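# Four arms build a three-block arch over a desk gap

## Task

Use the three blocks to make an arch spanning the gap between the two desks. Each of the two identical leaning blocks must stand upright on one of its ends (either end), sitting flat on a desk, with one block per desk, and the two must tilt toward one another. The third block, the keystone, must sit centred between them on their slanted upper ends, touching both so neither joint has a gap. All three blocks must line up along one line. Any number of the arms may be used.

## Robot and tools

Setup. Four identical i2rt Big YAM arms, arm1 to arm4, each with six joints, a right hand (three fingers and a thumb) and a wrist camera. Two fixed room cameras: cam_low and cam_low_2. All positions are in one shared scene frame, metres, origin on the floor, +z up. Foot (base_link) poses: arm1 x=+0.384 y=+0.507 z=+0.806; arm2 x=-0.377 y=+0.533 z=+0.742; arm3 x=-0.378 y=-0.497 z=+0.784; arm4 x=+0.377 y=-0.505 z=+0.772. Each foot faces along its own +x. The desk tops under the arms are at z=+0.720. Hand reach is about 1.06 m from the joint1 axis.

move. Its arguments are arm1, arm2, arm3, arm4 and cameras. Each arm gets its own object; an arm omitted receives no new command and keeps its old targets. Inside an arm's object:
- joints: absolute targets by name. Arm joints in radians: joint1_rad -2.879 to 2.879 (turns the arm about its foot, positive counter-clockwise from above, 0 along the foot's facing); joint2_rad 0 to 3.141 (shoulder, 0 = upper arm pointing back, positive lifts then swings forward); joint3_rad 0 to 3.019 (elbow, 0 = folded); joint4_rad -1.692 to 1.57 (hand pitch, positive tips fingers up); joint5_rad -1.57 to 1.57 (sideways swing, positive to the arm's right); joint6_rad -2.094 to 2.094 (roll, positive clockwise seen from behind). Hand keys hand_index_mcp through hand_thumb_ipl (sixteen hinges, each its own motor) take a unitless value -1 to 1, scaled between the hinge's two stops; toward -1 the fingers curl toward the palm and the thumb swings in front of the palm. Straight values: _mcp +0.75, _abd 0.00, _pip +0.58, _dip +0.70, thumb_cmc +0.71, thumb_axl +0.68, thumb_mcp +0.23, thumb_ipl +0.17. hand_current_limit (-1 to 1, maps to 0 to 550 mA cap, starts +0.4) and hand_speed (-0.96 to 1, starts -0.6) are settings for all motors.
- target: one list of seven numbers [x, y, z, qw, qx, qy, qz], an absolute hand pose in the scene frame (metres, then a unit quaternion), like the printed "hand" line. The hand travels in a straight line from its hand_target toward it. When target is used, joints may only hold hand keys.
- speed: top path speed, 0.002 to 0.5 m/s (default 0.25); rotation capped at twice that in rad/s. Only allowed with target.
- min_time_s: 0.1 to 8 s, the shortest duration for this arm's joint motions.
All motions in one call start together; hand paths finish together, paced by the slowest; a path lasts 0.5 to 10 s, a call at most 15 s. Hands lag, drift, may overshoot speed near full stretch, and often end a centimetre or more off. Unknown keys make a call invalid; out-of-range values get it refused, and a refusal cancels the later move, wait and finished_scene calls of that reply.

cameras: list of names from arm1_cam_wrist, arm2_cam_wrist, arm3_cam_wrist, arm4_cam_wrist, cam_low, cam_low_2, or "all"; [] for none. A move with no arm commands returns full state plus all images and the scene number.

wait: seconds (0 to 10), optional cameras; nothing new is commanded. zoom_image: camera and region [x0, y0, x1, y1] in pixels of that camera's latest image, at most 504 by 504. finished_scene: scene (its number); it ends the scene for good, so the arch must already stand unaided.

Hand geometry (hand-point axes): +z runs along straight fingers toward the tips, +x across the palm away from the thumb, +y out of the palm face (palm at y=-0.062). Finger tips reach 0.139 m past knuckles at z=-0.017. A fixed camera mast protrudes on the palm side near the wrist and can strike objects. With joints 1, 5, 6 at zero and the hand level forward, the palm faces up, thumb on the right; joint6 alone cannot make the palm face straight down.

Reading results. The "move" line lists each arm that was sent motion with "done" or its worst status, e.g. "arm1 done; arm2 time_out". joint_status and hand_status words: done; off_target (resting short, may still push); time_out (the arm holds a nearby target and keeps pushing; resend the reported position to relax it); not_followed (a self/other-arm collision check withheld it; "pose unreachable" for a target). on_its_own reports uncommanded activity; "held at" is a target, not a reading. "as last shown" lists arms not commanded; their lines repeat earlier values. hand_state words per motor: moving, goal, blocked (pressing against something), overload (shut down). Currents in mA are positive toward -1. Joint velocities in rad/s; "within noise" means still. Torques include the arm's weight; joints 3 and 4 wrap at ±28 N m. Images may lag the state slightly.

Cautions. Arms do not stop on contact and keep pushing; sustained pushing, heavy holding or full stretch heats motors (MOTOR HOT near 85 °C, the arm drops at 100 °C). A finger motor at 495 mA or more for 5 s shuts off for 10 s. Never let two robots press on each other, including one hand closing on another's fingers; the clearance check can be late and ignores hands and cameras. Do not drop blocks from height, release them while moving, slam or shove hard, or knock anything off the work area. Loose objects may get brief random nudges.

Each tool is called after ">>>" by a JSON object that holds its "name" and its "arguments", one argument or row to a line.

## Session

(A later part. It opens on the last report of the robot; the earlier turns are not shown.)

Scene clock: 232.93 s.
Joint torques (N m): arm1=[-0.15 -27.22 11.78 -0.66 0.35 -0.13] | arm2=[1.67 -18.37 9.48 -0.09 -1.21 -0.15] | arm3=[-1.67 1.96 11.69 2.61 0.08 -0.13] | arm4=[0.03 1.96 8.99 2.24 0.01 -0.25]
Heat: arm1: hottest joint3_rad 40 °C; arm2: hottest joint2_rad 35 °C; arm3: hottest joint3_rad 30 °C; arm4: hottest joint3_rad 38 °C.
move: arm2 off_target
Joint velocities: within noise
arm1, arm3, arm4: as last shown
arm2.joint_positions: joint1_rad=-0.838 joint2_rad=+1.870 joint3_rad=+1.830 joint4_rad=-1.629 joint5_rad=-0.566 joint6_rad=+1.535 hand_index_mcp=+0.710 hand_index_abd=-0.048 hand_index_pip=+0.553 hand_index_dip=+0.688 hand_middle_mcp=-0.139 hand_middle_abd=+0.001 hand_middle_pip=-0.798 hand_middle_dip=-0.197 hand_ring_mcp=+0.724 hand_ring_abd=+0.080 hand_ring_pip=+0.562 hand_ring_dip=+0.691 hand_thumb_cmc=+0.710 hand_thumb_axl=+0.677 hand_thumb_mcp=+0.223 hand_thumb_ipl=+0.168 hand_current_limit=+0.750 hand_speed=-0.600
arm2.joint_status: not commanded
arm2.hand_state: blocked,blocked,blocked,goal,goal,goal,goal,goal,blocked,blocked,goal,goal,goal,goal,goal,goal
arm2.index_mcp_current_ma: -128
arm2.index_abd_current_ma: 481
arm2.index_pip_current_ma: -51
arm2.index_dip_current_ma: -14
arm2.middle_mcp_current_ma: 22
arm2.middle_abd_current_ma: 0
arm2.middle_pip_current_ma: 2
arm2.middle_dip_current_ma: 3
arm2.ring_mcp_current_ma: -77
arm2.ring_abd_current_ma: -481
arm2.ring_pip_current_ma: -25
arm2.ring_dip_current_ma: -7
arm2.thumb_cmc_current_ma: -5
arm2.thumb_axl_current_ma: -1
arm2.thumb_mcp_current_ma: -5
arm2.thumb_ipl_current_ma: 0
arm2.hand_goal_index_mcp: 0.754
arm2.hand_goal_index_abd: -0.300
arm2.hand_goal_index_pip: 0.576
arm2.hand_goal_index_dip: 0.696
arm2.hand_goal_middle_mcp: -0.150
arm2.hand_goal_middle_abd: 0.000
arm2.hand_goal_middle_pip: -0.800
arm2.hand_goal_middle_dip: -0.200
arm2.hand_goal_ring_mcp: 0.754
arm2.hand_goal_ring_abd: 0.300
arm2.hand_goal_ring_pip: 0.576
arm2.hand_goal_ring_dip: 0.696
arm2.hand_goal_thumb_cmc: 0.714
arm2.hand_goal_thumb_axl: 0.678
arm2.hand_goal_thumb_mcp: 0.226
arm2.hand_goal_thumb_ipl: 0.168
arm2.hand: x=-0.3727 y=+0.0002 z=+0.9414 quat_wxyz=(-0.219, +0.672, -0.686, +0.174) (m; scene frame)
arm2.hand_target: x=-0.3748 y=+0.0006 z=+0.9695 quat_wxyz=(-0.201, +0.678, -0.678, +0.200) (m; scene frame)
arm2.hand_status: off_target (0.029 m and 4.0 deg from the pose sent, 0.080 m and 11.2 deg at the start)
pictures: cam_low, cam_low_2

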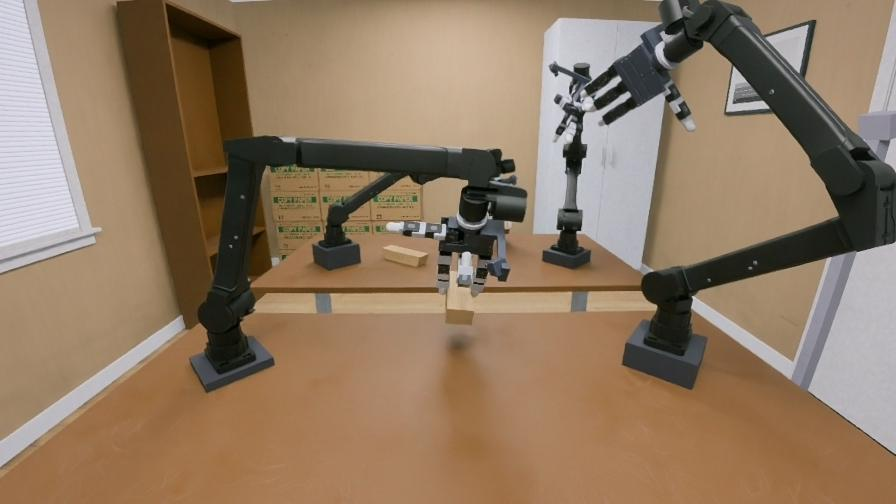

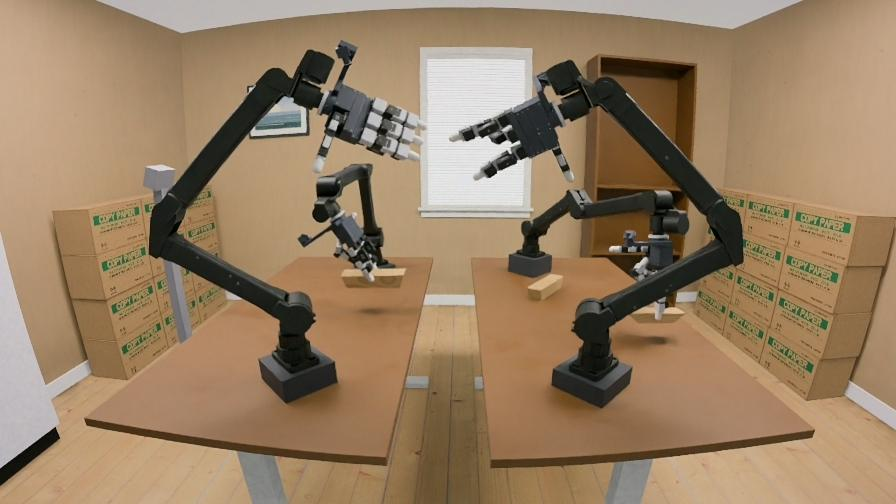

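>>> {"name": "move", "arguments": {
  "arm2": {"target": [-0.375, 0.0, 0.85, 0.2008, -0.678, 0.678, -0.2008], "speed": 0.12},
  "cameras": ["cam_low","cam_low_2"]
}}

>>> {"name": "zoom_image", "arguments": {
  "camera": "cam_low_2",
  "region": [310, 200, 430, 300]
}}

>>> {"name": "zoom_image", "arguments": {
  "camera": "cam_low",
  "region": [380, 220, 540, 360]
}}

Scene clock: 237.03 s.
Joint torques (N m): arm1=[-0.26 -27.28 11.81 -0.68 0.34 -0.12] | arm2=[1.67 -15.09 8.96 0.09 -1.24 -0.14] | arm3=[-1.67 2.02 11.67 2.61 0.08 -0.13] | arm4=[0.21 1.85 8.96 2.29 0 -0.24]
Heat: arm1: hottest joint3_rad 41 °C; arm2: hottest joint2_rad 34 °C; arm3: hottest joint3_rad 30 °C; arm4: hottest joint3_rad 38 °C.
move: arm2 done
Joint velocities: within noise
arm1.joint_positions: joint1_rad=+1.182 joint2_rad=+2.590 joint3_rad=+2.878 joint4_rad=-1.668 joint5_rad=+0.015 joint6_rad=+1.928 hand_index_mcp=+0.752 hand_index_abd=-0.064 hand_index_pip=+0.576 hand_index_dip=+0.696 hand_middle_mcp=-0.145 hand_middle_abd=+0.001 hand_middle_pip=-0.798 hand_middle_dip=-0.197 hand_ring_mcp=+0.753 hand_ring_abd=+0.053 hand_ring_pip=+0.577 hand_ring_dip=+0.696 hand_thumb_cmc=-0.567 hand_thumb_axl=+0.677 hand_thumb_mcp=+0.224 hand_thumb_ipl=+0.168 hand_current_limit=+0.750 hand_speed=-0.600
arm1.joint_status: not commanded
arm1.hand_state: goal,blocked,goal,goal,goal,goal,goal,goal,goal,blocked,goal,goal,goal,goal,goal,goal
arm1.index_mcp_current_ma: -1
arm1.index_abd_current_ma: 481
arm1.index_pip_current_ma: 0
arm1.index_dip_current_ma: 0
arm1.middle_mcp_current_ma: 4
arm1.middle_abd_current_ma: 0
arm1.middle_pip_current_ma: 1
arm1.middle_dip_current_ma: 2
arm1.ring_mcp_current_ma: 0
arm1.ring_abd_current_ma: -481
arm1.ring_pip_current_ma: 0
arm1.ring_dip_current_ma: 0
arm1.thumb_cmc_current_ma: 2
arm1.thumb_axl_current_ma: 0
arm1.thumb_mcp_current_ma: -2
arm1.thumb_ipl_current_ma: 0
arm1.hand_goal_index_mcp: 0.754
arm1.hand_goal_index_abd: -0.300
arm1.hand_goal_index_pip: 0.576
arm1.hand_goal_index_dip: 0.696
arm1.hand_goal_middle_mcp: -0.150
arm1.hand_goal_middle_abd: 0.000
arm1.hand_goal_middle_pip: -0.800
arm1.hand_goal_middle_dip: -0.200
arm1.hand_goal_ring_mcp: 0.754
arm1.hand_goal_ring_abd: 0.300
arm1.hand_goal_ring_pip: 0.576
arm1.hand_goal_ring_dip: 0.696
arm1.hand_goal_thumb_cmc: -0.570
arm1.hand_goal_thumb_axl: 0.678
arm1.hand_goal_thumb_mcp: 0.226
arm1.hand_goal_thumb_ipl: 0.168
arm1.hand: x=+0.5760 y=-0.2148 z=+0.9331 quat_wxyz=(+0.047, +0.705, -0.703, +0.083) (m; scene frame)
arm1.hand_target: x=+0.5818 y=-0.2162 z=+0.9787 quat_wxyz=(+0.063, +0.707, -0.695, +0.116) (m; scene frame)
arm1.hand_status: not commanded
arm2.joint_positions: joint1_rad=-0.838 joint2_rad=+1.866 joint3_rad=+1.574 joint4_rad=-1.331 joint5_rad=-0.566 joint6_rad=+1.534 hand_index_mcp=+0.710 hand_index_abd=-0.048 hand_index_pip=+0.553 hand_index_dip=+0.688 hand_middle_mcp=-0.139 hand_middle_abd=+0.001 hand_middle_pip=-0.798 hand_middle_dip=-0.197 hand_ring_mcp=+0.724 hand_ring_abd=+0.080 hand_ring_pip=+0.562 hand_ring_dip=+0.691 hand_thumb_cmc=+0.710 hand_thumb_axl=+0.677 hand_thumb_mcp=+0.223 hand_thumb_ipl=+0.168 hand_current_limit=+0.750 hand_speed=-0.600
arm2.joint_status: not commanded
arm2.hand_state: blocked,blocked,blocked,goal,goal,goal,goal,goal,blocked,blocked,goal,goal,goal,goal,goal,goal
arm2.index_mcp_current_ma: -128
arm2.index_abd_current_ma: 481
arm2.index_pip_current_ma: -51
arm2.index_dip_current_ma: -14
arm2.middle_mcp_current_ma: 22
arm2.middle_abd_current_ma: 0
arm2.middle_pip_current_ma: 2
arm2.middle_dip_current_ma: 3
arm2.ring_mcp_current_ma: -77
arm2.ring_abd_current_ma: -481
arm2.ring_pip_current_ma: -25
arm2.ring_dip_current_ma: -7
arm2.thumb_cmc_current_ma: -5
arm2.thumb_axl_current_ma: -1
arm2.thumb_mcp_current_ma: -5
arm2.thumb_ipl_current_ma: 0
arm2.hand_goal_index_mcp: 0.754
arm2.hand_goal_index_abd: -0.300
arm2.hand_goal_index_pip: 0.576
arm2.hand_goal_index_dip: 0.696
arm2.hand_goal_middle_mcp: -0.150
arm2.hand_goal_middle_abd: 0.000
arm2.hand_goal_middle_pip: -0.800
arm2.hand_goal_middle_dip: -0.200
arm2.hand_goal_ring_mcp: 0.754
arm2.hand_goal_ring_abd: 0.300
arm2.hand_goal_ring_pip: 0.576
arm2.hand_goal_ring_dip: 0.696
arm2.hand_goal_thumb_cmc: 0.714
arm2.hand_goal_thumb_axl: 0.678
arm2.hand_goal_thumb_mcp: 0.226
arm2.hand_goal_thumb_ipl: 0.168
arm2.hand: x=-0.3730 y=+0.0046 z=+0.8452 quat_wxyz=(-0.204, +0.677, -0.682, +0.188) (m; scene frame)
arm2.hand_target: x=-0.3750 y=+0.0001 z=+0.8500 quat_wxyz=(-0.201, +0.678, -0.678, +0.201) (m; scene frame)
arm2.hand_status: done (0.007 m and 1.5 deg from the pose sent, 0.091 m and 4.0 deg at the start)
arm3, arm4: as last shown
pictures: cam_low, cam_low_2

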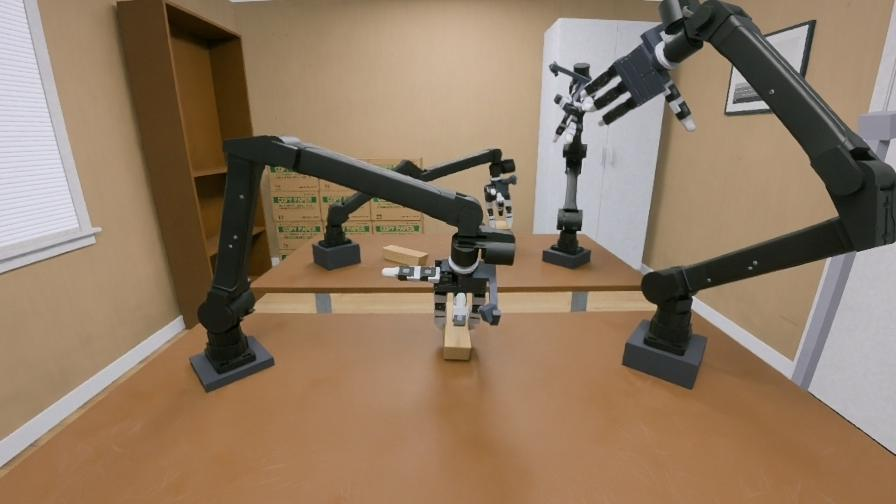

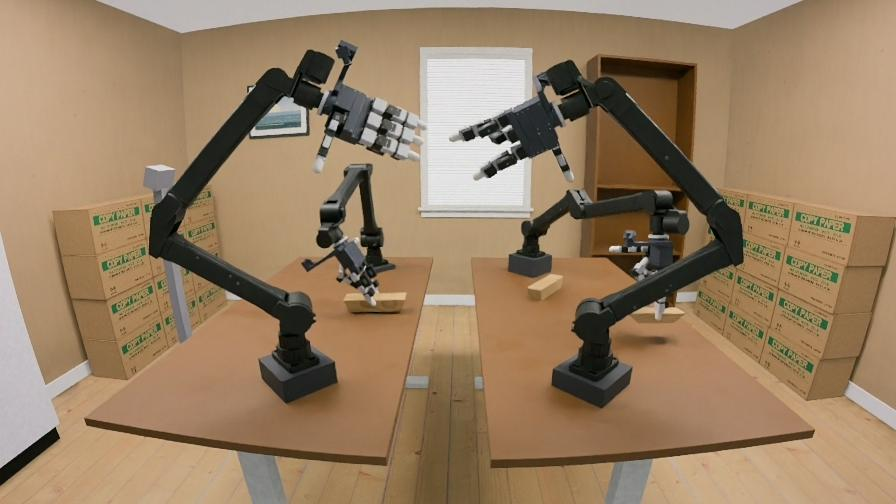

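Scaled by 4.200 from the camera's 896x504 image, which has a finer 1280x720 frame.

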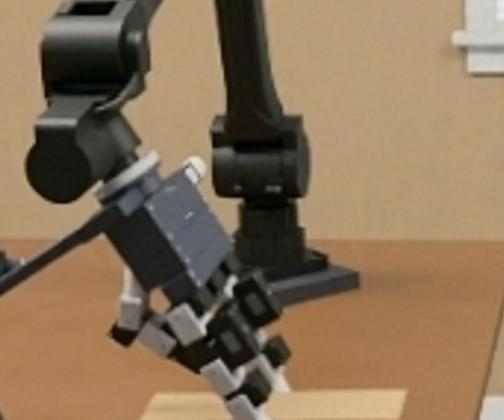

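Scaled by 3.150 from the camera's 896x504 image, which has a finer 1280x720 frame.

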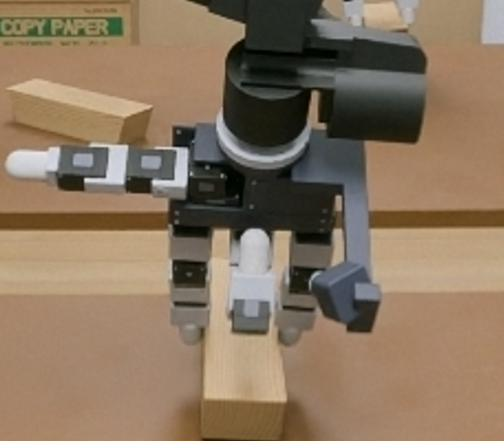

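>>> {"name": "move", "arguments": {
  "arm2": {"target": [-0.375, -0.004, 0.834, 0.2008, -0.678, 0.678, -0.2008], "speed": 0.06},
  "cameras": ["cam_low","cam_low_2"]
}}

>>> {"name": "zoom_image", "arguments": {
  "camera": "cam_low_2",
  "region": [320, 250, 430, 340]
}}

>>> {"name": "zoom_image", "arguments": {
  "camera": "cam_low",
  "region": [420, 280, 520, 380]
}}

Scene clock: 239.60 s.
Joint torques (N m): arm1=[-0.32 -27.28 11.77 -0.66 0.34 -0.12] | arm2=[1.73 -14.21 8.76 0.17 -1.15 -0.14] | arm3=[-1.61 1.96 11.67 2.62 0.07 -0.13] | arm4=[0.32 1.85 9.02 2.18 0 -0.23]
Heat: arm1: hottest joint3_rad 41 °C; arm2: hottest joint2_rad 34 °C; arm3: hottest joint3_rad 30 °C; arm4: hottest joint3_rad 38 °C.
move: arm2 done
Joint velocities: within noise
arm1, arm4: as last shown
arm2.joint_positions: joint1_rad=-0.838 joint2_rad=+1.875 joint3_rad=+1.565 joint4_rad=-1.299 joint5_rad=-0.569 joint6_rad=+1.534 hand_index_mcp=+0.710 hand_index_abd=-0.048 hand_index_pip=+0.553 hand_index_dip=+0.688 hand_middle_mcp=-0.139 hand_middle_abd=+0.001 hand_middle_pip=-0.798 hand_middle_dip=-0.197 hand_ring_mcp=+0.727 hand_ring_abd=+0.081 hand_ring_pip=+0.564 hand_ring_dip=+0.691 hand_thumb_cmc=+0.710 hand_thumb_axl=+0.677 hand_thumb_mcp=+0.223 hand_thumb_ipl=+0.168 hand_current_limit=+0.750 hand_speed=-0.600
arm2.joint_status: not commanded
arm2.hand_state: blocked,blocked,blocked,goal,goal,goal,goal,goal,blocked,blocked,goal,goal,goal,goal,goal,goal
arm2.index_mcp_current_ma: -128
arm2.index_abd_current_ma: 481
arm2.index_pip_current_ma: -51
arm2.index_dip_current_ma: -14
arm2.middle_mcp_current_ma: 22
arm2.middle_abd_current_ma: 0
arm2.middle_pip_current_ma: 2
arm2.middle_dip_current_ma: 3
arm2.ring_mcp_current_ma: -66
arm2.ring_abd_current_ma: -481
arm2.ring_pip_current_ma: -22
arm2.ring_dip_current_ma: -7
arm2.thumb_cmc_current_ma: -5
arm2.thumb_axl_current_ma: -1
arm2.thumb_mcp_current_ma: -5
arm2.thumb_ipl_current_ma: 0
arm2.hand_goal_index_mcp: 0.754
arm2.hand_goal_index_abd: -0.300
arm2.hand_goal_index_pip: 0.576
arm2.hand_goal_index_dip: 0.696
arm2.hand_goal_middle_mcp: -0.150
arm2.hand_goal_middle_abd: 0.000
arm2.hand_goal_middle_pip: -0.800
arm2.hand_goal_middle_dip: -0.200
arm2.hand_goal_ring_mcp: 0.754
arm2.hand_goal_ring_abd: 0.300
arm2.hand_goal_ring_pip: 0.576
arm2.hand_goal_ring_dip: 0.696
arm2.hand_goal_thumb_cmc: 0.714
arm2.hand_goal_thumb_axl: 0.678
arm2.hand_goal_thumb_mcp: 0.226
arm2.hand_goal_thumb_ipl: 0.168
arm2.hand: x=-0.3727 y=-0.0004 z=+0.8367 quat_wxyz=(-0.200, +0.678, -0.680, +0.194) (m; scene frame)
arm2.hand_target: x=-0.3749 y=-0.0039 z=+0.8340 quat_wxyz=(-0.201, +0.678, -0.678, +0.201) (m; scene frame)
arm2.hand_status: done (0.005 m and 0.8 deg from the pose sent, 0.014 m and 1.5 deg at the start)
arm3.joint_positions: joint1_rad=-0.486 joint2_rad=+0.616 joint3_rad=+1.393 joint4_rad=-1.200 joint5_rad=-0.022 joint6_rad=+1.102 hand_index_mcp=+0.755 hand_index_abd=+0.001 hand_index_pip=+0.577 hand_index_dip=+0.696 hand_middle_mcp=+0.755 hand_middle_abd=+0.001 hand_middle_pip=+0.577 hand_middle_dip=+0.696 hand_ring_mcp=+0.755 hand_ring_abd=+0.001 hand_ring_pip=+0.577 hand_ring_dip=+0.696 hand_thumb_cmc=+0.715 hand_thumb_axl=+0.677 hand_thumb_mcp=+0.226 hand_thumb_ipl=+0.168 hand_current_limit=+0.400 hand_speed=-0.600
arm3.joint_status: not commanded
arm3.hand_state: goal,goal,goal,goal,goal,goal,goal,goal,goal,goal,goal,goal,goal,goal,goal,goal
arm3.index_mcp_current_ma: 0
arm3.index_abd_current_ma: 0
arm3.index_pip_current_ma: 0
arm3.index_dip_current_ma: 0
arm3.middle_mcp_current_ma: 0
arm3.middle_abd_current_ma: 0
arm3.middle_pip_current_ma: 0
arm3.middle_dip_current_ma: 0
arm3.ring_mcp_current_ma: 0
arm3.ring_abd_current_ma: 0
arm3.ring_pip_current_ma: 0
arm3.ring_dip_current_ma: 0
arm3.thumb_cmc_current_ma: 0
arm3.thumb_axl_current_ma: 0
arm3.thumb_mcp_current_ma: 0
arm3.thumb_ipl_current_ma: 0
arm3.hand_goal_index_mcp: 0.754
arm3.hand_goal_index_abd: 0.000
arm3.hand_goal_index_pip: 0.576
arm3.hand_goal_index_dip: 0.696
arm3.hand_goal_middle_mcp: 0.754
arm3.hand_goal_middle_abd: 0.000
arm3.hand_goal_middle_pip: 0.576
arm3.hand_goal_middle_dip: 0.696
arm3.hand_goal_ring_mcp: 0.754
arm3.hand_goal_ring_abd: 0.000
arm3.hand_goal_ring_pip: 0.576
arm3.hand_goal_ring_dip: 0.696
arm3.hand_goal_thumb_cmc: 0.714
arm3.hand_goal_thumb_axl: 0.678
arm3.hand_goal_thumb_mcp: 0.226
arm3.hand_goal_thumb_ipl: 0.168
arm3.hand: x=-0.1076 y=-0.4854 z=+1.3707 quat_wxyz=(+0.023, +0.767, +0.340, +0.543) (m; scene frame)
arm3.hand_target: x=-0.1111 y=-0.4866 z=+1.3818 quat_wxyz=(+0.024, +0.761, +0.337, +0.553) (m; scene frame)
arm3.hand_status: not commanded
pictures: cam_low, cam_low_2

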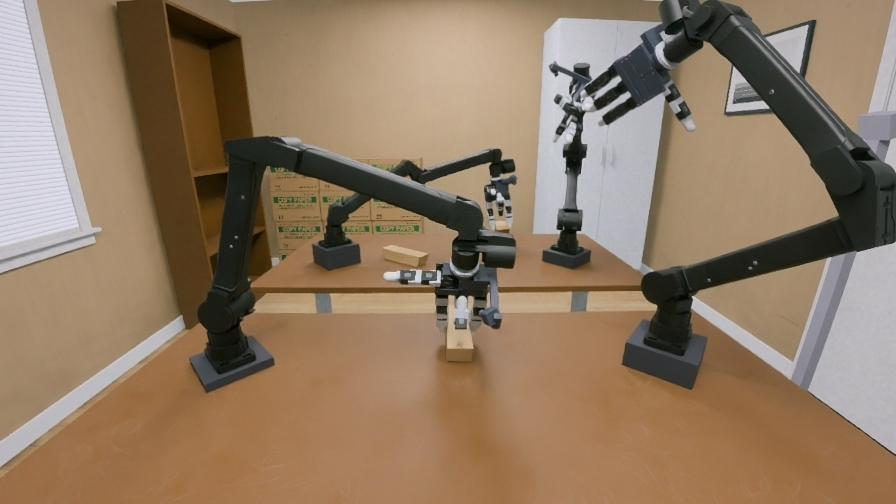

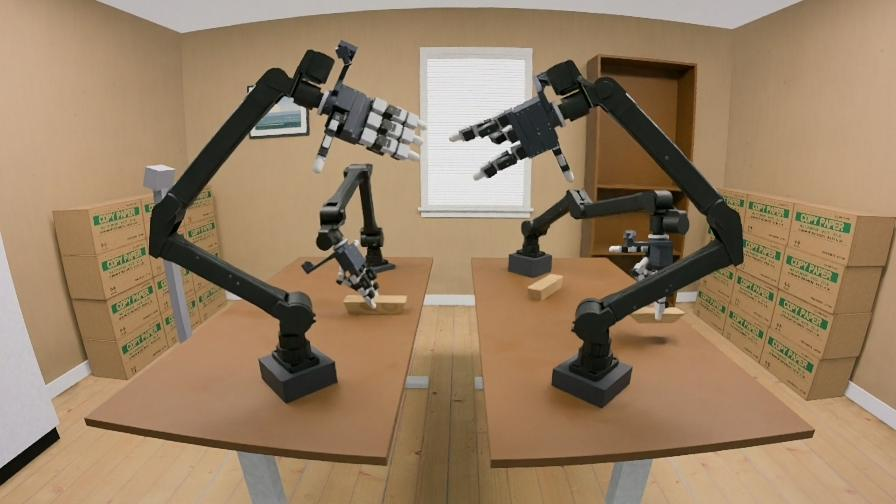

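Scaled by 4.582 from the camera's 896x504 image, which has a finer 1280x720 frame.

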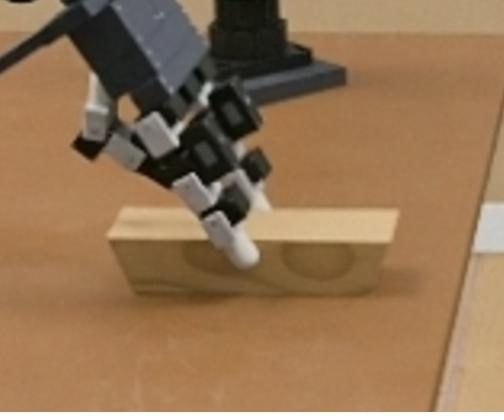

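Scaled by 5.040 from the camera's 896x504 image, which has a finer 1280x720 frame.

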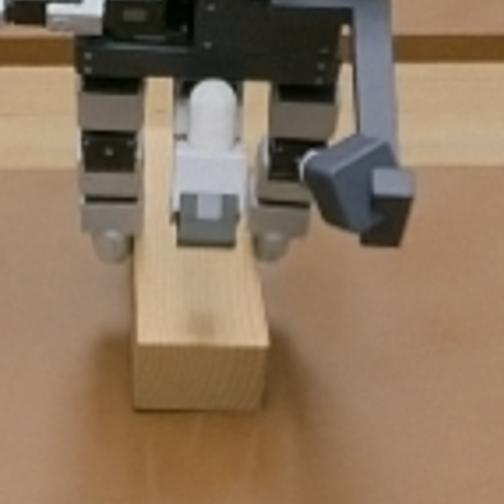

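>>> {"name": "move", "arguments": {
  "arm2": {"target": [-0.375, -0.004, 0.826, 0.2008, -0.678, 0.678, -0.2008], "speed": 0.04}
}}

>>> {"name": "move", "arguments": {
  "arm2": {"joints": {"hand_index_abd": 0.16, "hand_ring_abd": -0.16, "hand_speed": -0.8}},
  "cameras": ["cam_low","cam_low_2"]
}}

>>> {"name": "zoom_image", "arguments": {
  "camera": "cam_low_2",
  "region": [320, 250, 430, 340]
}}

Scene clock: 242.43 s.
Joint torques (N m): arm1=[-0.21 -27.34 11.79 -0.66 0.36 -0.12] | arm2=[1.67 -13.74 8.25 0.29 -1.02 -0.14] | arm3=[-1.61 2.02 11.67 2.62 0.07 -0.12] | arm4=[0.21 1.79 8.96 2.19 0.01 -0.23]
Heat: arm1: hottest joint3_rad 41 °C; arm2: hottest joint3_rad 34 °C; arm3: hottest joint3_rad 30 °C; arm4: hottest joint3_rad 38 °C.
move: arm2 done
Joint velocities: within noise
arm1, arm3: as last shown
arm2.joint_positions: joint1_rad=-0.838 joint2_rad=+1.875 joint3_rad=+1.558 joint4_rad=-1.283 joint5_rad=-0.572 joint6_rad=+1.534 hand_index_mcp=+0.710 hand_index_abd=-0.048 hand_index_pip=+0.553 hand_index_dip=+0.688 hand_middle_mcp=-0.139 hand_middle_abd=+0.001 hand_middle_pip=-0.798 hand_middle_dip=-0.197 hand_ring_mcp=+0.739 hand_ring_abd=+0.083 hand_ring_pip=+0.570 hand_ring_dip=+0.692 hand_thumb_cmc=+0.710 hand_thumb_axl=+0.677 hand_thumb_mcp=+0.223 hand_thumb_ipl=+0.168 hand_current_limit=+0.750 hand_speed=-0.600
arm2.joint_status: not commanded
arm2.hand_state: blocked,blocked,blocked,goal,goal,goal,goal,goal,goal,blocked,goal,goal,goal,goal,goal,goal
arm2.index_mcp_current_ma: -128
arm2.index_abd_current_ma: 481
arm2.index_pip_current_ma: -51
arm2.index_dip_current_ma: -14
arm2.middle_mcp_current_ma: 22
arm2.middle_abd_current_ma: 0
arm2.middle_pip_current_ma: 2
arm2.middle_dip_current_ma: 3
arm2.ring_mcp_current_ma: -32
arm2.ring_abd_current_ma: -481
arm2.ring_pip_current_ma: -9
arm2.ring_dip_current_ma: -6
arm2.thumb_cmc_current_ma: -5
arm2.thumb_axl_current_ma: -1
arm2.thumb_mcp_current_ma: -5
arm2.thumb_ipl_current_ma: 0
arm2.hand_goal_index_mcp: 0.754
arm2.hand_goal_index_abd: -0.300
arm2.hand_goal_index_pip: 0.576
arm2.hand_goal_index_dip: 0.696
arm2.hand_goal_middle_mcp: -0.150
arm2.hand_goal_middle_abd: 0.000
arm2.hand_goal_middle_pip: -0.800
arm2.hand_goal_middle_dip: -0.200
arm2.hand_goal_ring_mcp: 0.754
arm2.hand_goal_ring_abd: 0.300
arm2.hand_goal_ring_pip: 0.576
arm2.hand_goal_ring_dip: 0.696
arm2.hand_goal_thumb_cmc: 0.714
arm2.hand_goal_thumb_axl: 0.678
arm2.hand_goal_thumb_mcp: 0.226
arm2.hand_goal_thumb_ipl: 0.168
arm2.hand: x=-0.3722 y=-0.0021 z=+0.8340 quat_wxyz=(-0.197, +0.679, -0.679, +0.198) (m; scene frame)
arm2.hand_target: x=-0.3749 y=-0.0039 z=+0.8261 quat_wxyz=(-0.201, +0.678, -0.678, +0.201) (m; scene frame)
arm2.hand_status: done (0.009 m and 0.5 deg from the pose sent, 0.012 m and 0.8 deg at the start)
arm4.joint_positions: joint1_rad=+0.490 joint2_rad=+0.567 joint3_rad=+1.350 joint4_rad=-1.191 joint5_rad=-0.033 joint6_rad=+1.120 hand_index_mcp=+0.755 hand_index_abd=+0.131 hand_index_pip=+0.577 hand_index_dip=+0.696 hand_middle_mcp=-0.141 hand_middle_abd=+0.001 hand_middle_pip=-0.798 hand_middle_dip=-0.198 hand_ring_mcp=+0.755 hand_ring_abd=-0.119 hand_ring_pip=+0.577 hand_ring_dip=+0.696 hand_thumb_cmc=+0.715 hand_thumb_axl=+0.677 hand_thumb_mcp=+0.226 hand_thumb_ipl=+0.168 hand_current_limit=+0.750 hand_speed=-0.600
arm4.joint_status: not commanded
arm4.hand_state: goal,goal,goal,goal,goal,goal,goal,goal,goal,goal,goal,goal,goal,goal,goal,goal
arm4.index_mcp_current_ma: 2
arm4.index_abd_current_ma: 0
arm4.index_pip_current_ma: 1
arm4.index_dip_current_ma: 0
arm4.middle_mcp_current_ma: 21
arm4.middle_abd_current_ma: 1
arm4.middle_pip_current_ma: 3
arm4.middle_dip_current_ma: 4
arm4.ring_mcp_current_ma: 2
arm4.ring_abd_current_ma: 19
arm4.ring_pip_current_ma: 1
arm4.ring_dip_current_ma: 0
arm4.thumb_cmc_current_ma: 1
arm4.thumb_axl_current_ma: -1
arm4.thumb_mcp_current_ma: 0
arm4.thumb_ipl_current_ma: 0
arm4.hand_goal_index_mcp: 0.754
arm4.hand_goal_index_abd: 0.130
arm4.hand_goal_index_pip: 0.576
arm4.hand_goal_index_dip: 0.696
arm4.hand_goal_middle_mcp: -0.150
arm4.hand_goal_middle_abd: 0.000
arm4.hand_goal_middle_pip: -0.800
arm4.hand_goal_middle_dip: -0.200
arm4.hand_goal_ring_mcp: 0.754
arm4.hand_goal_ring_abd: -0.130
arm4.hand_goal_ring_pip: 0.576
arm4.hand_goal_ring_dip: 0.696
arm4.hand_goal_thumb_cmc: 0.714
arm4.hand_goal_thumb_axl: 0.678
arm4.hand_goal_thumb_mcp: 0.226
arm4.hand_goal_thumb_ipl: 0.168
arm4.hand: x=+0.1694 y=-0.3415 z=+1.3461 quat_wxyz=(-0.509, -0.052, +0.836, +0.196) (m; scene frame)
arm4.hand_target: x=+0.1718 y=-0.3448 z=+1.3597 quat_wxyz=(-0.522, -0.056, +0.828, +0.199) (m; scene frame)
arm4.hand_status: not commanded
pictures: none

Scene clock: 243.37 s.
Joint torques (N m): arm1=[-0.15 -27.22 11.79 -0.66 0.34 -0.12] | arm2=[1.67 -13.57 8.24 0.27 -0.71 -0.14] | arm3=[-1.73 1.9 11.69 2.59 0.08 -0.13] | arm4=[0.21 2.08 9.02 2.26 0.01 -0.23]
Heat: arm1: hottest joint3_rad 41 °C; arm2: hottest joint3_rad 34 °C; arm3: hottest joint3_rad 30 °C; arm4: hottest joint3_rad 38 °C.
move: arm2 done
Joint velocities: within noise
arm1, arm3, arm4: as last shown
arm2.joint_positions: joint1_rad=-0.838 joint2_rad=+1.875 joint3_rad=+1.558 joint4_rad=-1.281 joint5_rad=-0.579 joint6_rad=+1.534 hand_index_mcp=+0.736 hand_index_abd=+0.155 hand_index_pip=+0.569 hand_index_dip=+0.693 hand_middle_mcp=-0.139 hand_middle_abd=+0.001 hand_middle_pip=-0.798 hand_middle_dip=-0.197 hand_ring_mcp=+0.739 hand_ring_abd=-0.156 hand_ring_pip=+0.570 hand_ring_dip=+0.693 hand_thumb_cmc=+0.710 hand_thumb_axl=+0.677 hand_thumb_mcp=+0.223 hand_thumb_ipl=+0.168 hand_current_limit=+0.750 hand_speed=-0.800
arm2.joint_status: all done
arm2.hand_state: goal,goal,goal,goal,goal,goal,goal,goal,goal,goal,goal,goal,goal,goal,goal,goal
arm2.index_mcp_current_ma: -39
arm2.index_abd_current_ma: -6
arm2.index_pip_current_ma: -11
arm2.index_dip_current_ma: -4
arm2.middle_mcp_current_ma: 22
arm2.middle_abd_current_ma: 0
arm2.middle_pip_current_ma: 2
arm2.middle_dip_current_ma: 3
arm2.ring_mcp_current_ma: -32
arm2.ring_abd_current_ma: 5
arm2.ring_pip_current_ma: -8
arm2.ring_dip_current_ma: -4
arm2.thumb_cmc_current_ma: -5
arm2.thumb_axl_current_ma: -1
arm2.thumb_mcp_current_ma: -5
arm2.thumb_ipl_current_ma: 0
arm2.hand_goal_index_mcp: 0.754
arm2.hand_goal_index_abd: 0.160
arm2.hand_goal_index_pip: 0.576
arm2.hand_goal_index_dip: 0.696
arm2.hand_goal_middle_mcp: -0.150
arm2.hand_goal_middle_abd: 0.000
arm2.hand_goal_middle_pip: -0.800
arm2.hand_goal_middle_dip: -0.200
arm2.hand_goal_ring_mcp: 0.754
arm2.hand_goal_ring_abd: -0.160
arm2.hand_goal_ring_pip: 0.576
arm2.hand_goal_ring_dip: 0.696
arm2.hand_goal_thumb_cmc: 0.714
arm2.hand_goal_thumb_axl: 0.678
arm2.hand_goal_thumb_mcp: 0.226
arm2.hand_goal_thumb_ipl: 0.168
arm2.hand: x=-0.3709 y=-0.0025 z=+0.8342 quat_wxyz=(-0.199, +0.678, -0.678, +0.201) (m; scene frame)
arm2.hand_target: x=-0.3749 y=-0.0039 z=+0.8261 quat_wxyz=(-0.201, +0.678, -0.678, +0.201) (m; scene frame)
arm2.hand_status: not commanded
pictures: cam_low, cam_low_2

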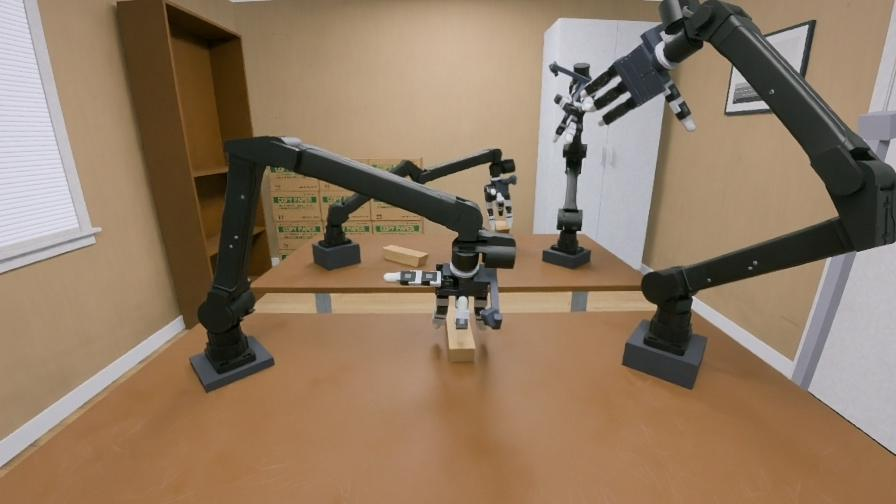

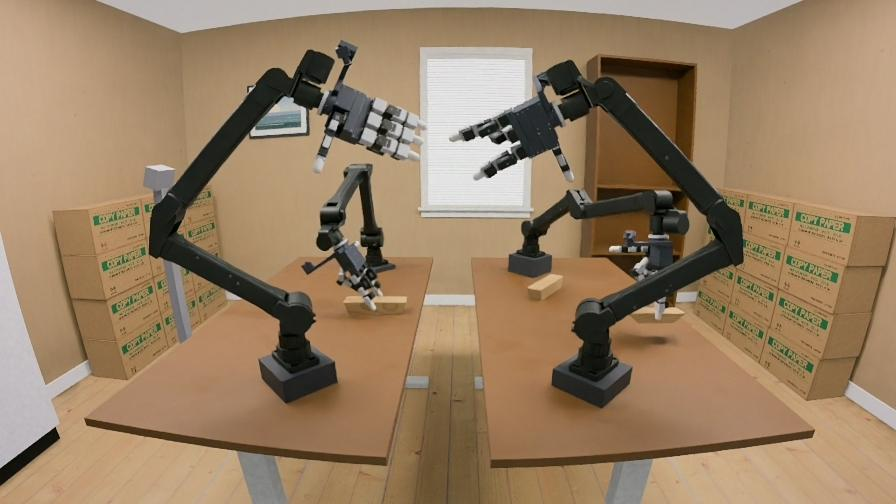

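Scaled by 4.582 from the camera's 896x504 image, which has a finer 1280x720 frame.

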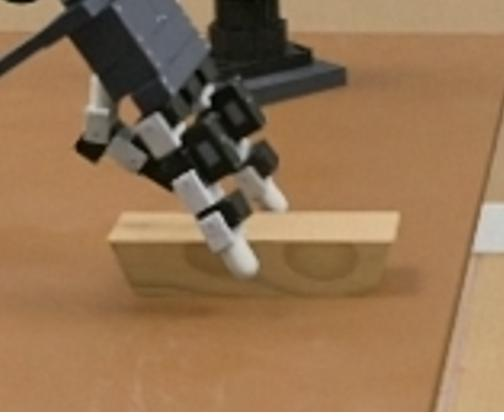

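>>> {"name": "move", "arguments": {
  "arm2": {"target": [-0.43, -0.003, 0.93, 0.2008, -0.678, 0.678, -0.2008], "speed": 0.2, "joints": {"hand_index_abd": 0.13, "hand_ring_abd": -0.13, "hand_speed": -0.6}}
}}

>>> {"name": "move", "arguments": {
  "arm2": {"target": [-0.318, -0.003, 0.99, 0, 0.7071, -0.7071, 0], "speed": 0.25},
  "cameras": ["cam_low","cam_low_2", "arm2_cam_wrist"]
}}

Scene clock: 248.40 s.
Joint torques (N m): arm1=[-0.32 -27.28 11.81 -0.65 0.34 -0.12] | arm2=[2.2 -15.33 13.45 -0.68 -0.68 -0.19] | arm3=[-1.61 1.96 11.7 2.61 0.08 -0.12] | arm4=[0.15 1.79 8.95 2.22 0.01 -0.24]
Heat: arm1: hottest joint3_rad 41 °C; arm2: hottest joint3_rad 34 °C; arm3: hottest joint3_rad 30 °C; arm4: hottest joint3_rad 38 °C.
move: arm2 off_target
Joint velocities: within noise
arm1, arm3, arm4: as last shown
arm2.joint_positions: joint1_rad=-0.939 joint2_rad=+1.863 joint3_rad=+1.730 joint4_rad=-1.589 joint5_rad=-0.572 joint6_rad=+1.422 hand_index_mcp=+0.737 hand_index_abd=+0.132 hand_index_pip=+0.569 hand_index_dip=+0.693 hand_middle_mcp=-0.139 hand_middle_abd=+0.001 hand_middle_pip=-0.798 hand_middle_dip=-0.197 hand_ring_mcp=+0.744 hand_ring_abd=-0.133 hand_ring_pip=+0.574 hand_ring_dip=+0.694 hand_thumb_cmc=+0.710 hand_thumb_axl=+0.677 hand_thumb_mcp=+0.223 hand_thumb_ipl=+0.168 hand_current_limit=+0.750 hand_speed=-0.600
arm2.joint_status: all done
arm2.hand_state: goal,goal,goal,goal,goal,goal,goal,goal,goal,goal,goal,goal,goal,goal,goal,goal
arm2.index_mcp_current_ma: -37
arm2.index_abd_current_ma: 2
arm2.index_pip_current_ma: -10
arm2.index_dip_current_ma: -4
arm2.middle_mcp_current_ma: 22
arm2.middle_abd_current_ma: 0
arm2.middle_pip_current_ma: 2
arm2.middle_dip_current_ma: 3
arm2.ring_mcp_current_ma: -18
arm2.ring_abd_current_ma: -3
arm2.ring_pip_current_ma: -3
arm2.ring_dip_current_ma: -2
arm2.thumb_cmc_current_ma: -5
arm2.thumb_axl_current_ma: -1
arm2.thumb_mcp_current_ma: -5
arm2.thumb_ipl_current_ma: 0
arm2.hand_goal_index_mcp: 0.754
arm2.hand_goal_index_abd: 0.130
arm2.hand_goal_index_pip: 0.576
arm2.hand_goal_index_dip: 0.696
arm2.hand_goal_middle_mcp: -0.150
arm2.hand_goal_middle_abd: 0.000
arm2.hand_goal_middle_pip: -0.800
arm2.hand_goal_middle_dip: -0.200
arm2.hand_goal_ring_mcp: 0.754
arm2.hand_goal_ring_abd: -0.130
arm2.hand_goal_ring_pip: 0.576
arm2.hand_goal_ring_dip: 0.696
arm2.hand_goal_thumb_cmc: 0.714
arm2.hand_goal_thumb_axl: 0.678
arm2.hand_goal_thumb_mcp: 0.226
arm2.hand_goal_thumb_ipl: 0.168
arm2.hand: x=-0.4259 y=+0.0121 z=+0.9079 quat_wxyz=(-0.222, +0.668, -0.686, +0.183) (m; scene frame)
arm2.hand_target: x=-0.4299 y=-0.0019 z=+0.9302 quat_wxyz=(-0.200, +0.678, -0.678, +0.201) (m; scene frame)
arm2.hand_status: off_target (0.027 m and 3.4 deg from the pose sent, 0.113 m and 0.2 deg at the start)
pictures: none

Scene clock: 250.53 s.
Joint torques (N m): arm1=[-0.26 -27.22 11.81 -0.65 0.35 -0.12] | arm2=[1.96 -13.27 13.86 -0.46 0.16 0.09] | arm3=[-1.67 1.96 11.67 2.62 0.08 -0.13] | arm4=[0.44 1.67 9.02 2.24 0.01 -0.23]
Heat: arm1: hottest joint3_rad 41 °C; arm2: hottest joint3_rad 34 °C; arm3: hottest joint3_rad 30 °C; arm4: hottest joint3_rad 38 °C.
move: arm2 off_target
Joint velocities: within noise
arm1, arm3, arm4: as last shown
arm2.joint_positions: joint1_rad=-0.557 joint2_rad=+1.849 joint3_rad=+1.867 joint4_rad=-1.619 joint5_rad=-0.009 joint6_rad=+1.804 hand_index_mcp=+0.750 hand_index_abd=+0.132 hand_index_pip=+0.573 hand_index_dip=+0.693 hand_middle_mcp=-0.139 hand_middle_abd=+0.001 hand_middle_pip=-0.798 hand_middle_dip=-0.197 hand_ring_mcp=+0.751 hand_ring_abd=-0.133 hand_ring_pip=+0.574 hand_ring_dip=+0.694 hand_thumb_cmc=+0.712 hand_thumb_axl=+0.677 hand_thumb_mcp=+0.223 hand_thumb_ipl=+0.168 hand_current_limit=+0.750 hand_speed=-0.600
arm2.joint_status: not commanded
arm2.hand_state: goal,goal,goal,goal,goal,goal,goal,goal,goal,goal,goal,goal,goal,goal,goal,goal
arm2.index_mcp_current_ma: -6
arm2.index_abd_current_ma: 2
arm2.index_pip_current_ma: -4
arm2.index_dip_current_ma: -3
arm2.middle_mcp_current_ma: 22
arm2.middle_abd_current_ma: 0
arm2.middle_pip_current_ma: 2
arm2.middle_dip_current_ma: 3
arm2.ring_mcp_current_ma: -5
arm2.ring_abd_current_ma: -3
arm2.ring_pip_current_ma: -3
arm2.ring_dip_current_ma: -2
arm2.thumb_cmc_current_ma: -2
arm2.thumb_axl_current_ma: -1
arm2.thumb_mcp_current_ma: -5
arm2.thumb_ipl_current_ma: 0
arm2.hand_goal_index_mcp: 0.754
arm2.hand_goal_index_abd: 0.130
arm2.hand_goal_index_pip: 0.576
arm2.hand_goal_index_dip: 0.696
arm2.hand_goal_middle_mcp: -0.150
arm2.hand_goal_middle_abd: 0.000
arm2.hand_goal_middle_pip: -0.800
arm2.hand_goal_middle_dip: -0.200
arm2.hand_goal_ring_mcp: 0.754
arm2.hand_goal_ring_abd: -0.130
arm2.hand_goal_ring_pip: 0.576
arm2.hand_goal_ring_dip: 0.696
arm2.hand_goal_thumb_cmc: 0.714
arm2.hand_goal_thumb_axl: 0.678
arm2.hand_goal_thumb_mcp: 0.226
arm2.hand_goal_thumb_ipl: 0.168
arm2.hand: x=-0.3203 y=+0.0091 z=+0.9829 quat_wxyz=(-0.006, +0.713, -0.701, -0.009) (m; scene frame)
arm2.hand_target: x=-0.3181 y=-0.0024 z=+0.9899 quat_wxyz=(+0.000, +0.707, -0.707, +0.001) (m; scene frame)
arm2.hand_status: off_target (0.014 m and 1.6 deg from the pose sent, 0.136 m and 33.5 deg at the start)
pictures: arm2_cam_wrist, cam_low, cam_low_2
camera_calibration:
arm2_cam_wrist: T_world_to_cam=[[-0.595055, 0.80354, 0.0152558, -0.179056], [0.554617, 0.396831, 0.731386, -0.59029], [0.581644, 0.443676, -0.681794, 0.973296], [0, 0, 0, 1]] pos_world=[-0.345275, -0.0537038, 1.09805]

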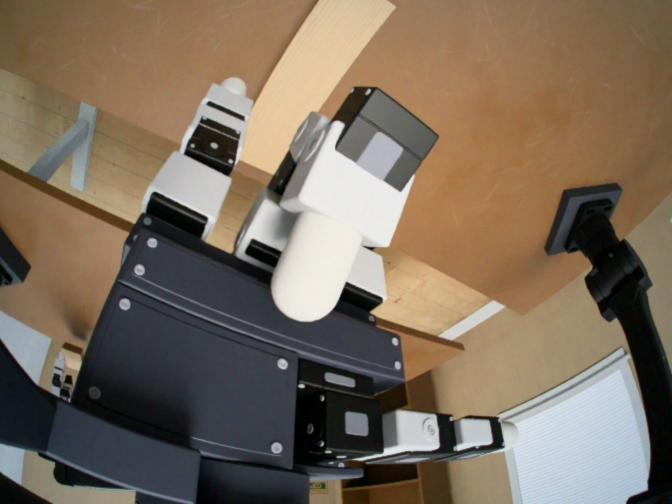

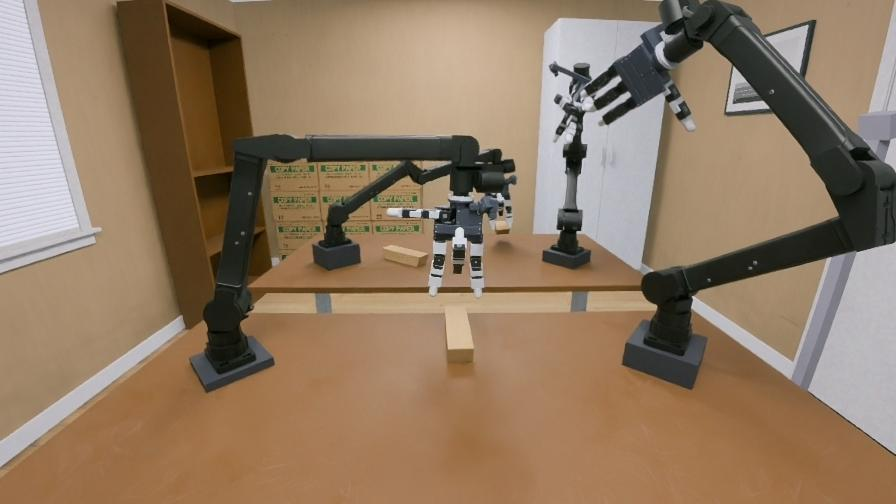

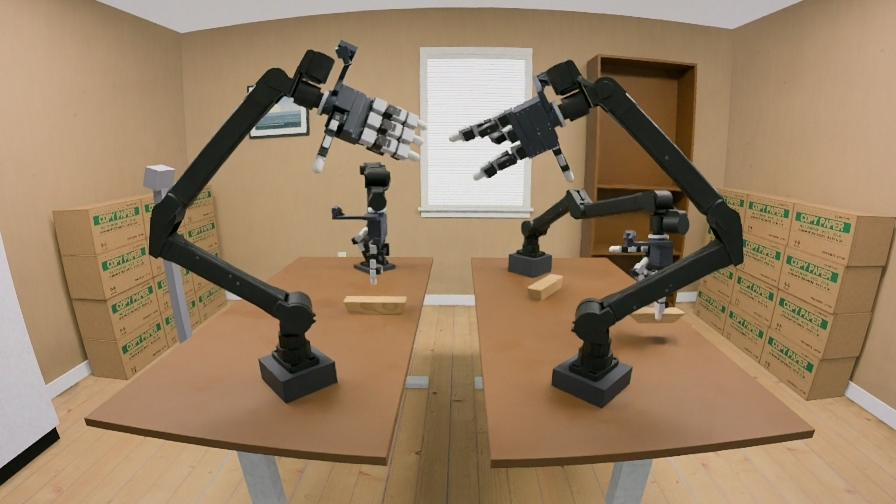

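>>> {"name": "move", "arguments": {
  "arm2": {"target": [-0.313, -0.004, 0.883, 0, 0.7071, -0.7071, 0], "speed": 0.12},
  "cameras": ["cam_low","cam_low_2"]
}}

>>> {"name": "zoom_image", "arguments": {
  "camera": "cam_low_2",
  "region": [320, 250, 430, 340]
}}

>>> {"name": "zoom_image", "arguments": {
  "camera": "cam_low",
  "region": [420, 280, 520, 380]
}}

Scene clock: 262.50 s.
Joint torques (N m): arm1=[-0.26 -27.16 11.81 -0.61 0.34 -0.12] | arm2=[2.96 -13.57 8.57 0.31 0.16 0.07] | arm3=[-1.73 2.02 11.67 2.62 0.08 -0.12] | arm4=[0.03 1.85 8.96 2.17 0.01 -0.25]
Heat: arm1: hottest joint3_rad 41 °C; arm2: hottest joint3_rad 36 °C; arm3: hottest joint3_rad 30 °C; arm4: hottest joint3_rad 38 °C.
move: arm2 off_target
Joint velocities: within noise
arm1, arm3, arm4: as last shown
arm2.joint_positions: joint1_rad=-0.557 joint2_rad=+1.883 joint3_rad=+1.688 joint4_rad=-1.370 joint5_rad=-0.009 joint6_rad=+1.814 hand_index_mcp=+0.750 hand_index_abd=+0.132 hand_index_pip=+0.573 hand_index_dip=+0.693 hand_middle_mcp=-0.139 hand_middle_abd=+0.001 hand_middle_pip=-0.798 hand_middle_dip=-0.197 hand_ring_mcp=+0.751 hand_ring_abd=-0.132 hand_ring_pip=+0.574 hand_ring_dip=+0.694 hand_thumb_cmc=+0.712 hand_thumb_axl=+0.677 hand_thumb_mcp=+0.223 hand_thumb_ipl=+0.168 hand_current_limit=+0.750 hand_speed=-0.600
arm2.joint_status: not commanded
arm2.hand_state: goal,goal,goal,goal,goal,goal,goal,goal,goal,goal,goal,goal,goal,goal,goal,goal
arm2.index_mcp_current_ma: -6
arm2.index_abd_current_ma: 2
arm2.index_pip_current_ma: -4
arm2.index_dip_current_ma: -3
arm2.middle_mcp_current_ma: 22
arm2.middle_abd_current_ma: 0
arm2.middle_pip_current_ma: 2
arm2.middle_dip_current_ma: 3
arm2.ring_mcp_current_ma: -5
arm2.ring_abd_current_ma: -2
arm2.ring_pip_current_ma: -3
arm2.ring_dip_current_ma: -2
arm2.thumb_cmc_current_ma: -2
arm2.thumb_axl_current_ma: -1
arm2.thumb_mcp_current_ma: -5
arm2.thumb_ipl_current_ma: 0
arm2.hand_goal_index_mcp: 0.754
arm2.hand_goal_index_abd: 0.130
arm2.hand_goal_index_pip: 0.576
arm2.hand_goal_index_dip: 0.696
arm2.hand_goal_middle_mcp: -0.150
arm2.hand_goal_middle_abd: 0.000
arm2.hand_goal_middle_pip: -0.800
arm2.hand_goal_middle_dip: -0.200
arm2.hand_goal_ring_mcp: 0.754
arm2.hand_goal_ring_abd: -0.130
arm2.hand_goal_ring_pip: 0.576
arm2.hand_goal_ring_dip: 0.696
arm2.hand_goal_thumb_cmc: 0.714
arm2.hand_goal_thumb_axl: 0.678
arm2.hand_goal_thumb_mcp: 0.226
arm2.hand_goal_thumb_ipl: 0.168
arm2.hand: x=-0.3171 y=-0.0043 z=+0.8949 quat_wxyz=(+0.003, +0.710, -0.705, +0.007) (m; scene frame)
arm2.hand_target: x=-0.3130 y=-0.0038 z=+0.8831 quat_wxyz=(+0.000, +0.707, -0.707, +0.000) (m; scene frame)
arm2.hand_status: off_target (0.013 m and 1.0 deg from the pose sent, 0.101 m and 1.6 deg at the start)
pictures: cam_low, cam_low_2

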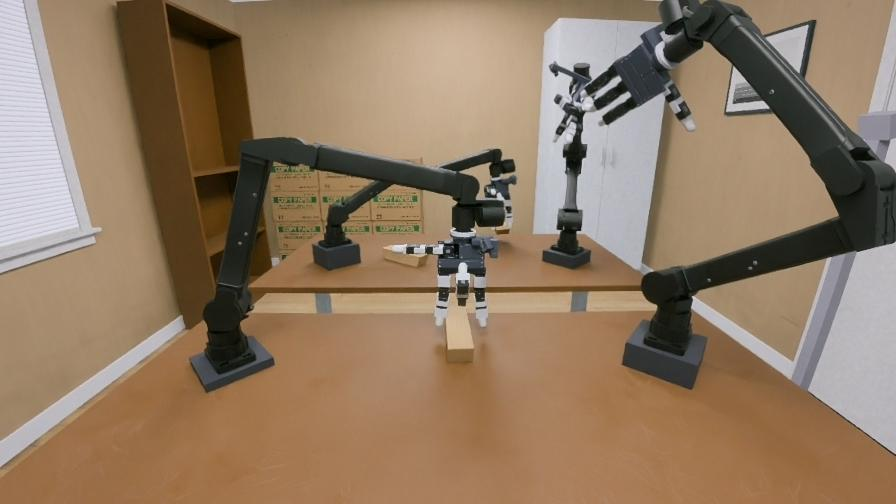

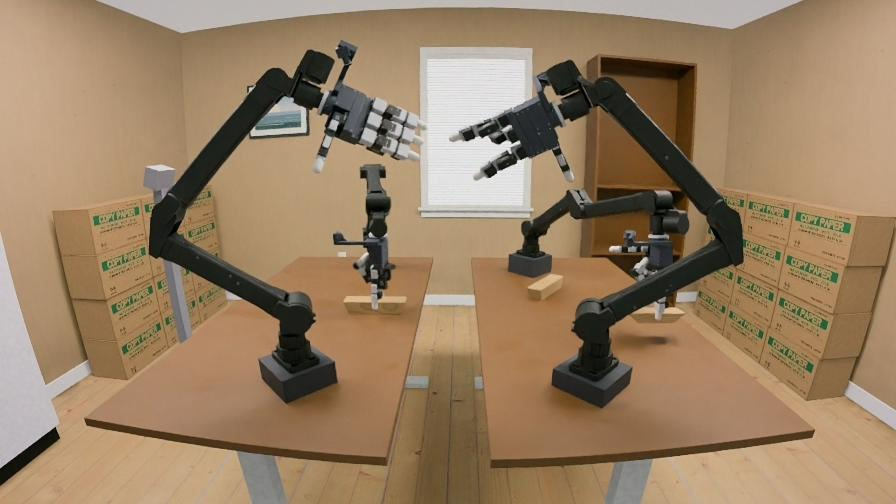

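Scaled by 4.582 from the camera's 896x504 image, which has a finer 1280x720 frame.

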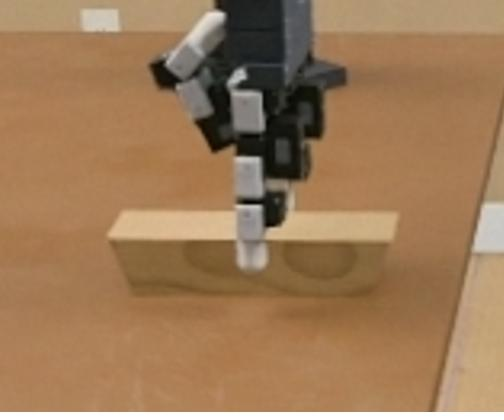

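Scaled by 5.040 from the camera's 896x504 image, which has a finer 1280x720 frame.

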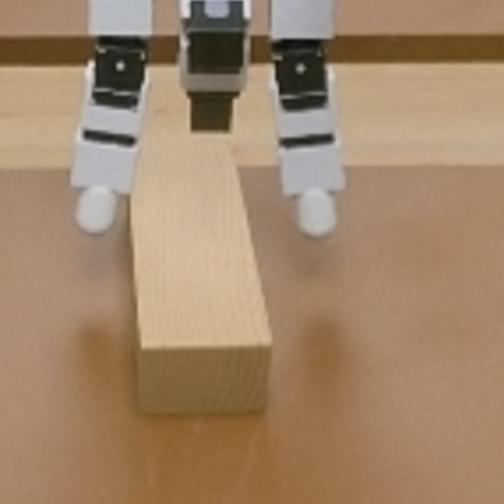

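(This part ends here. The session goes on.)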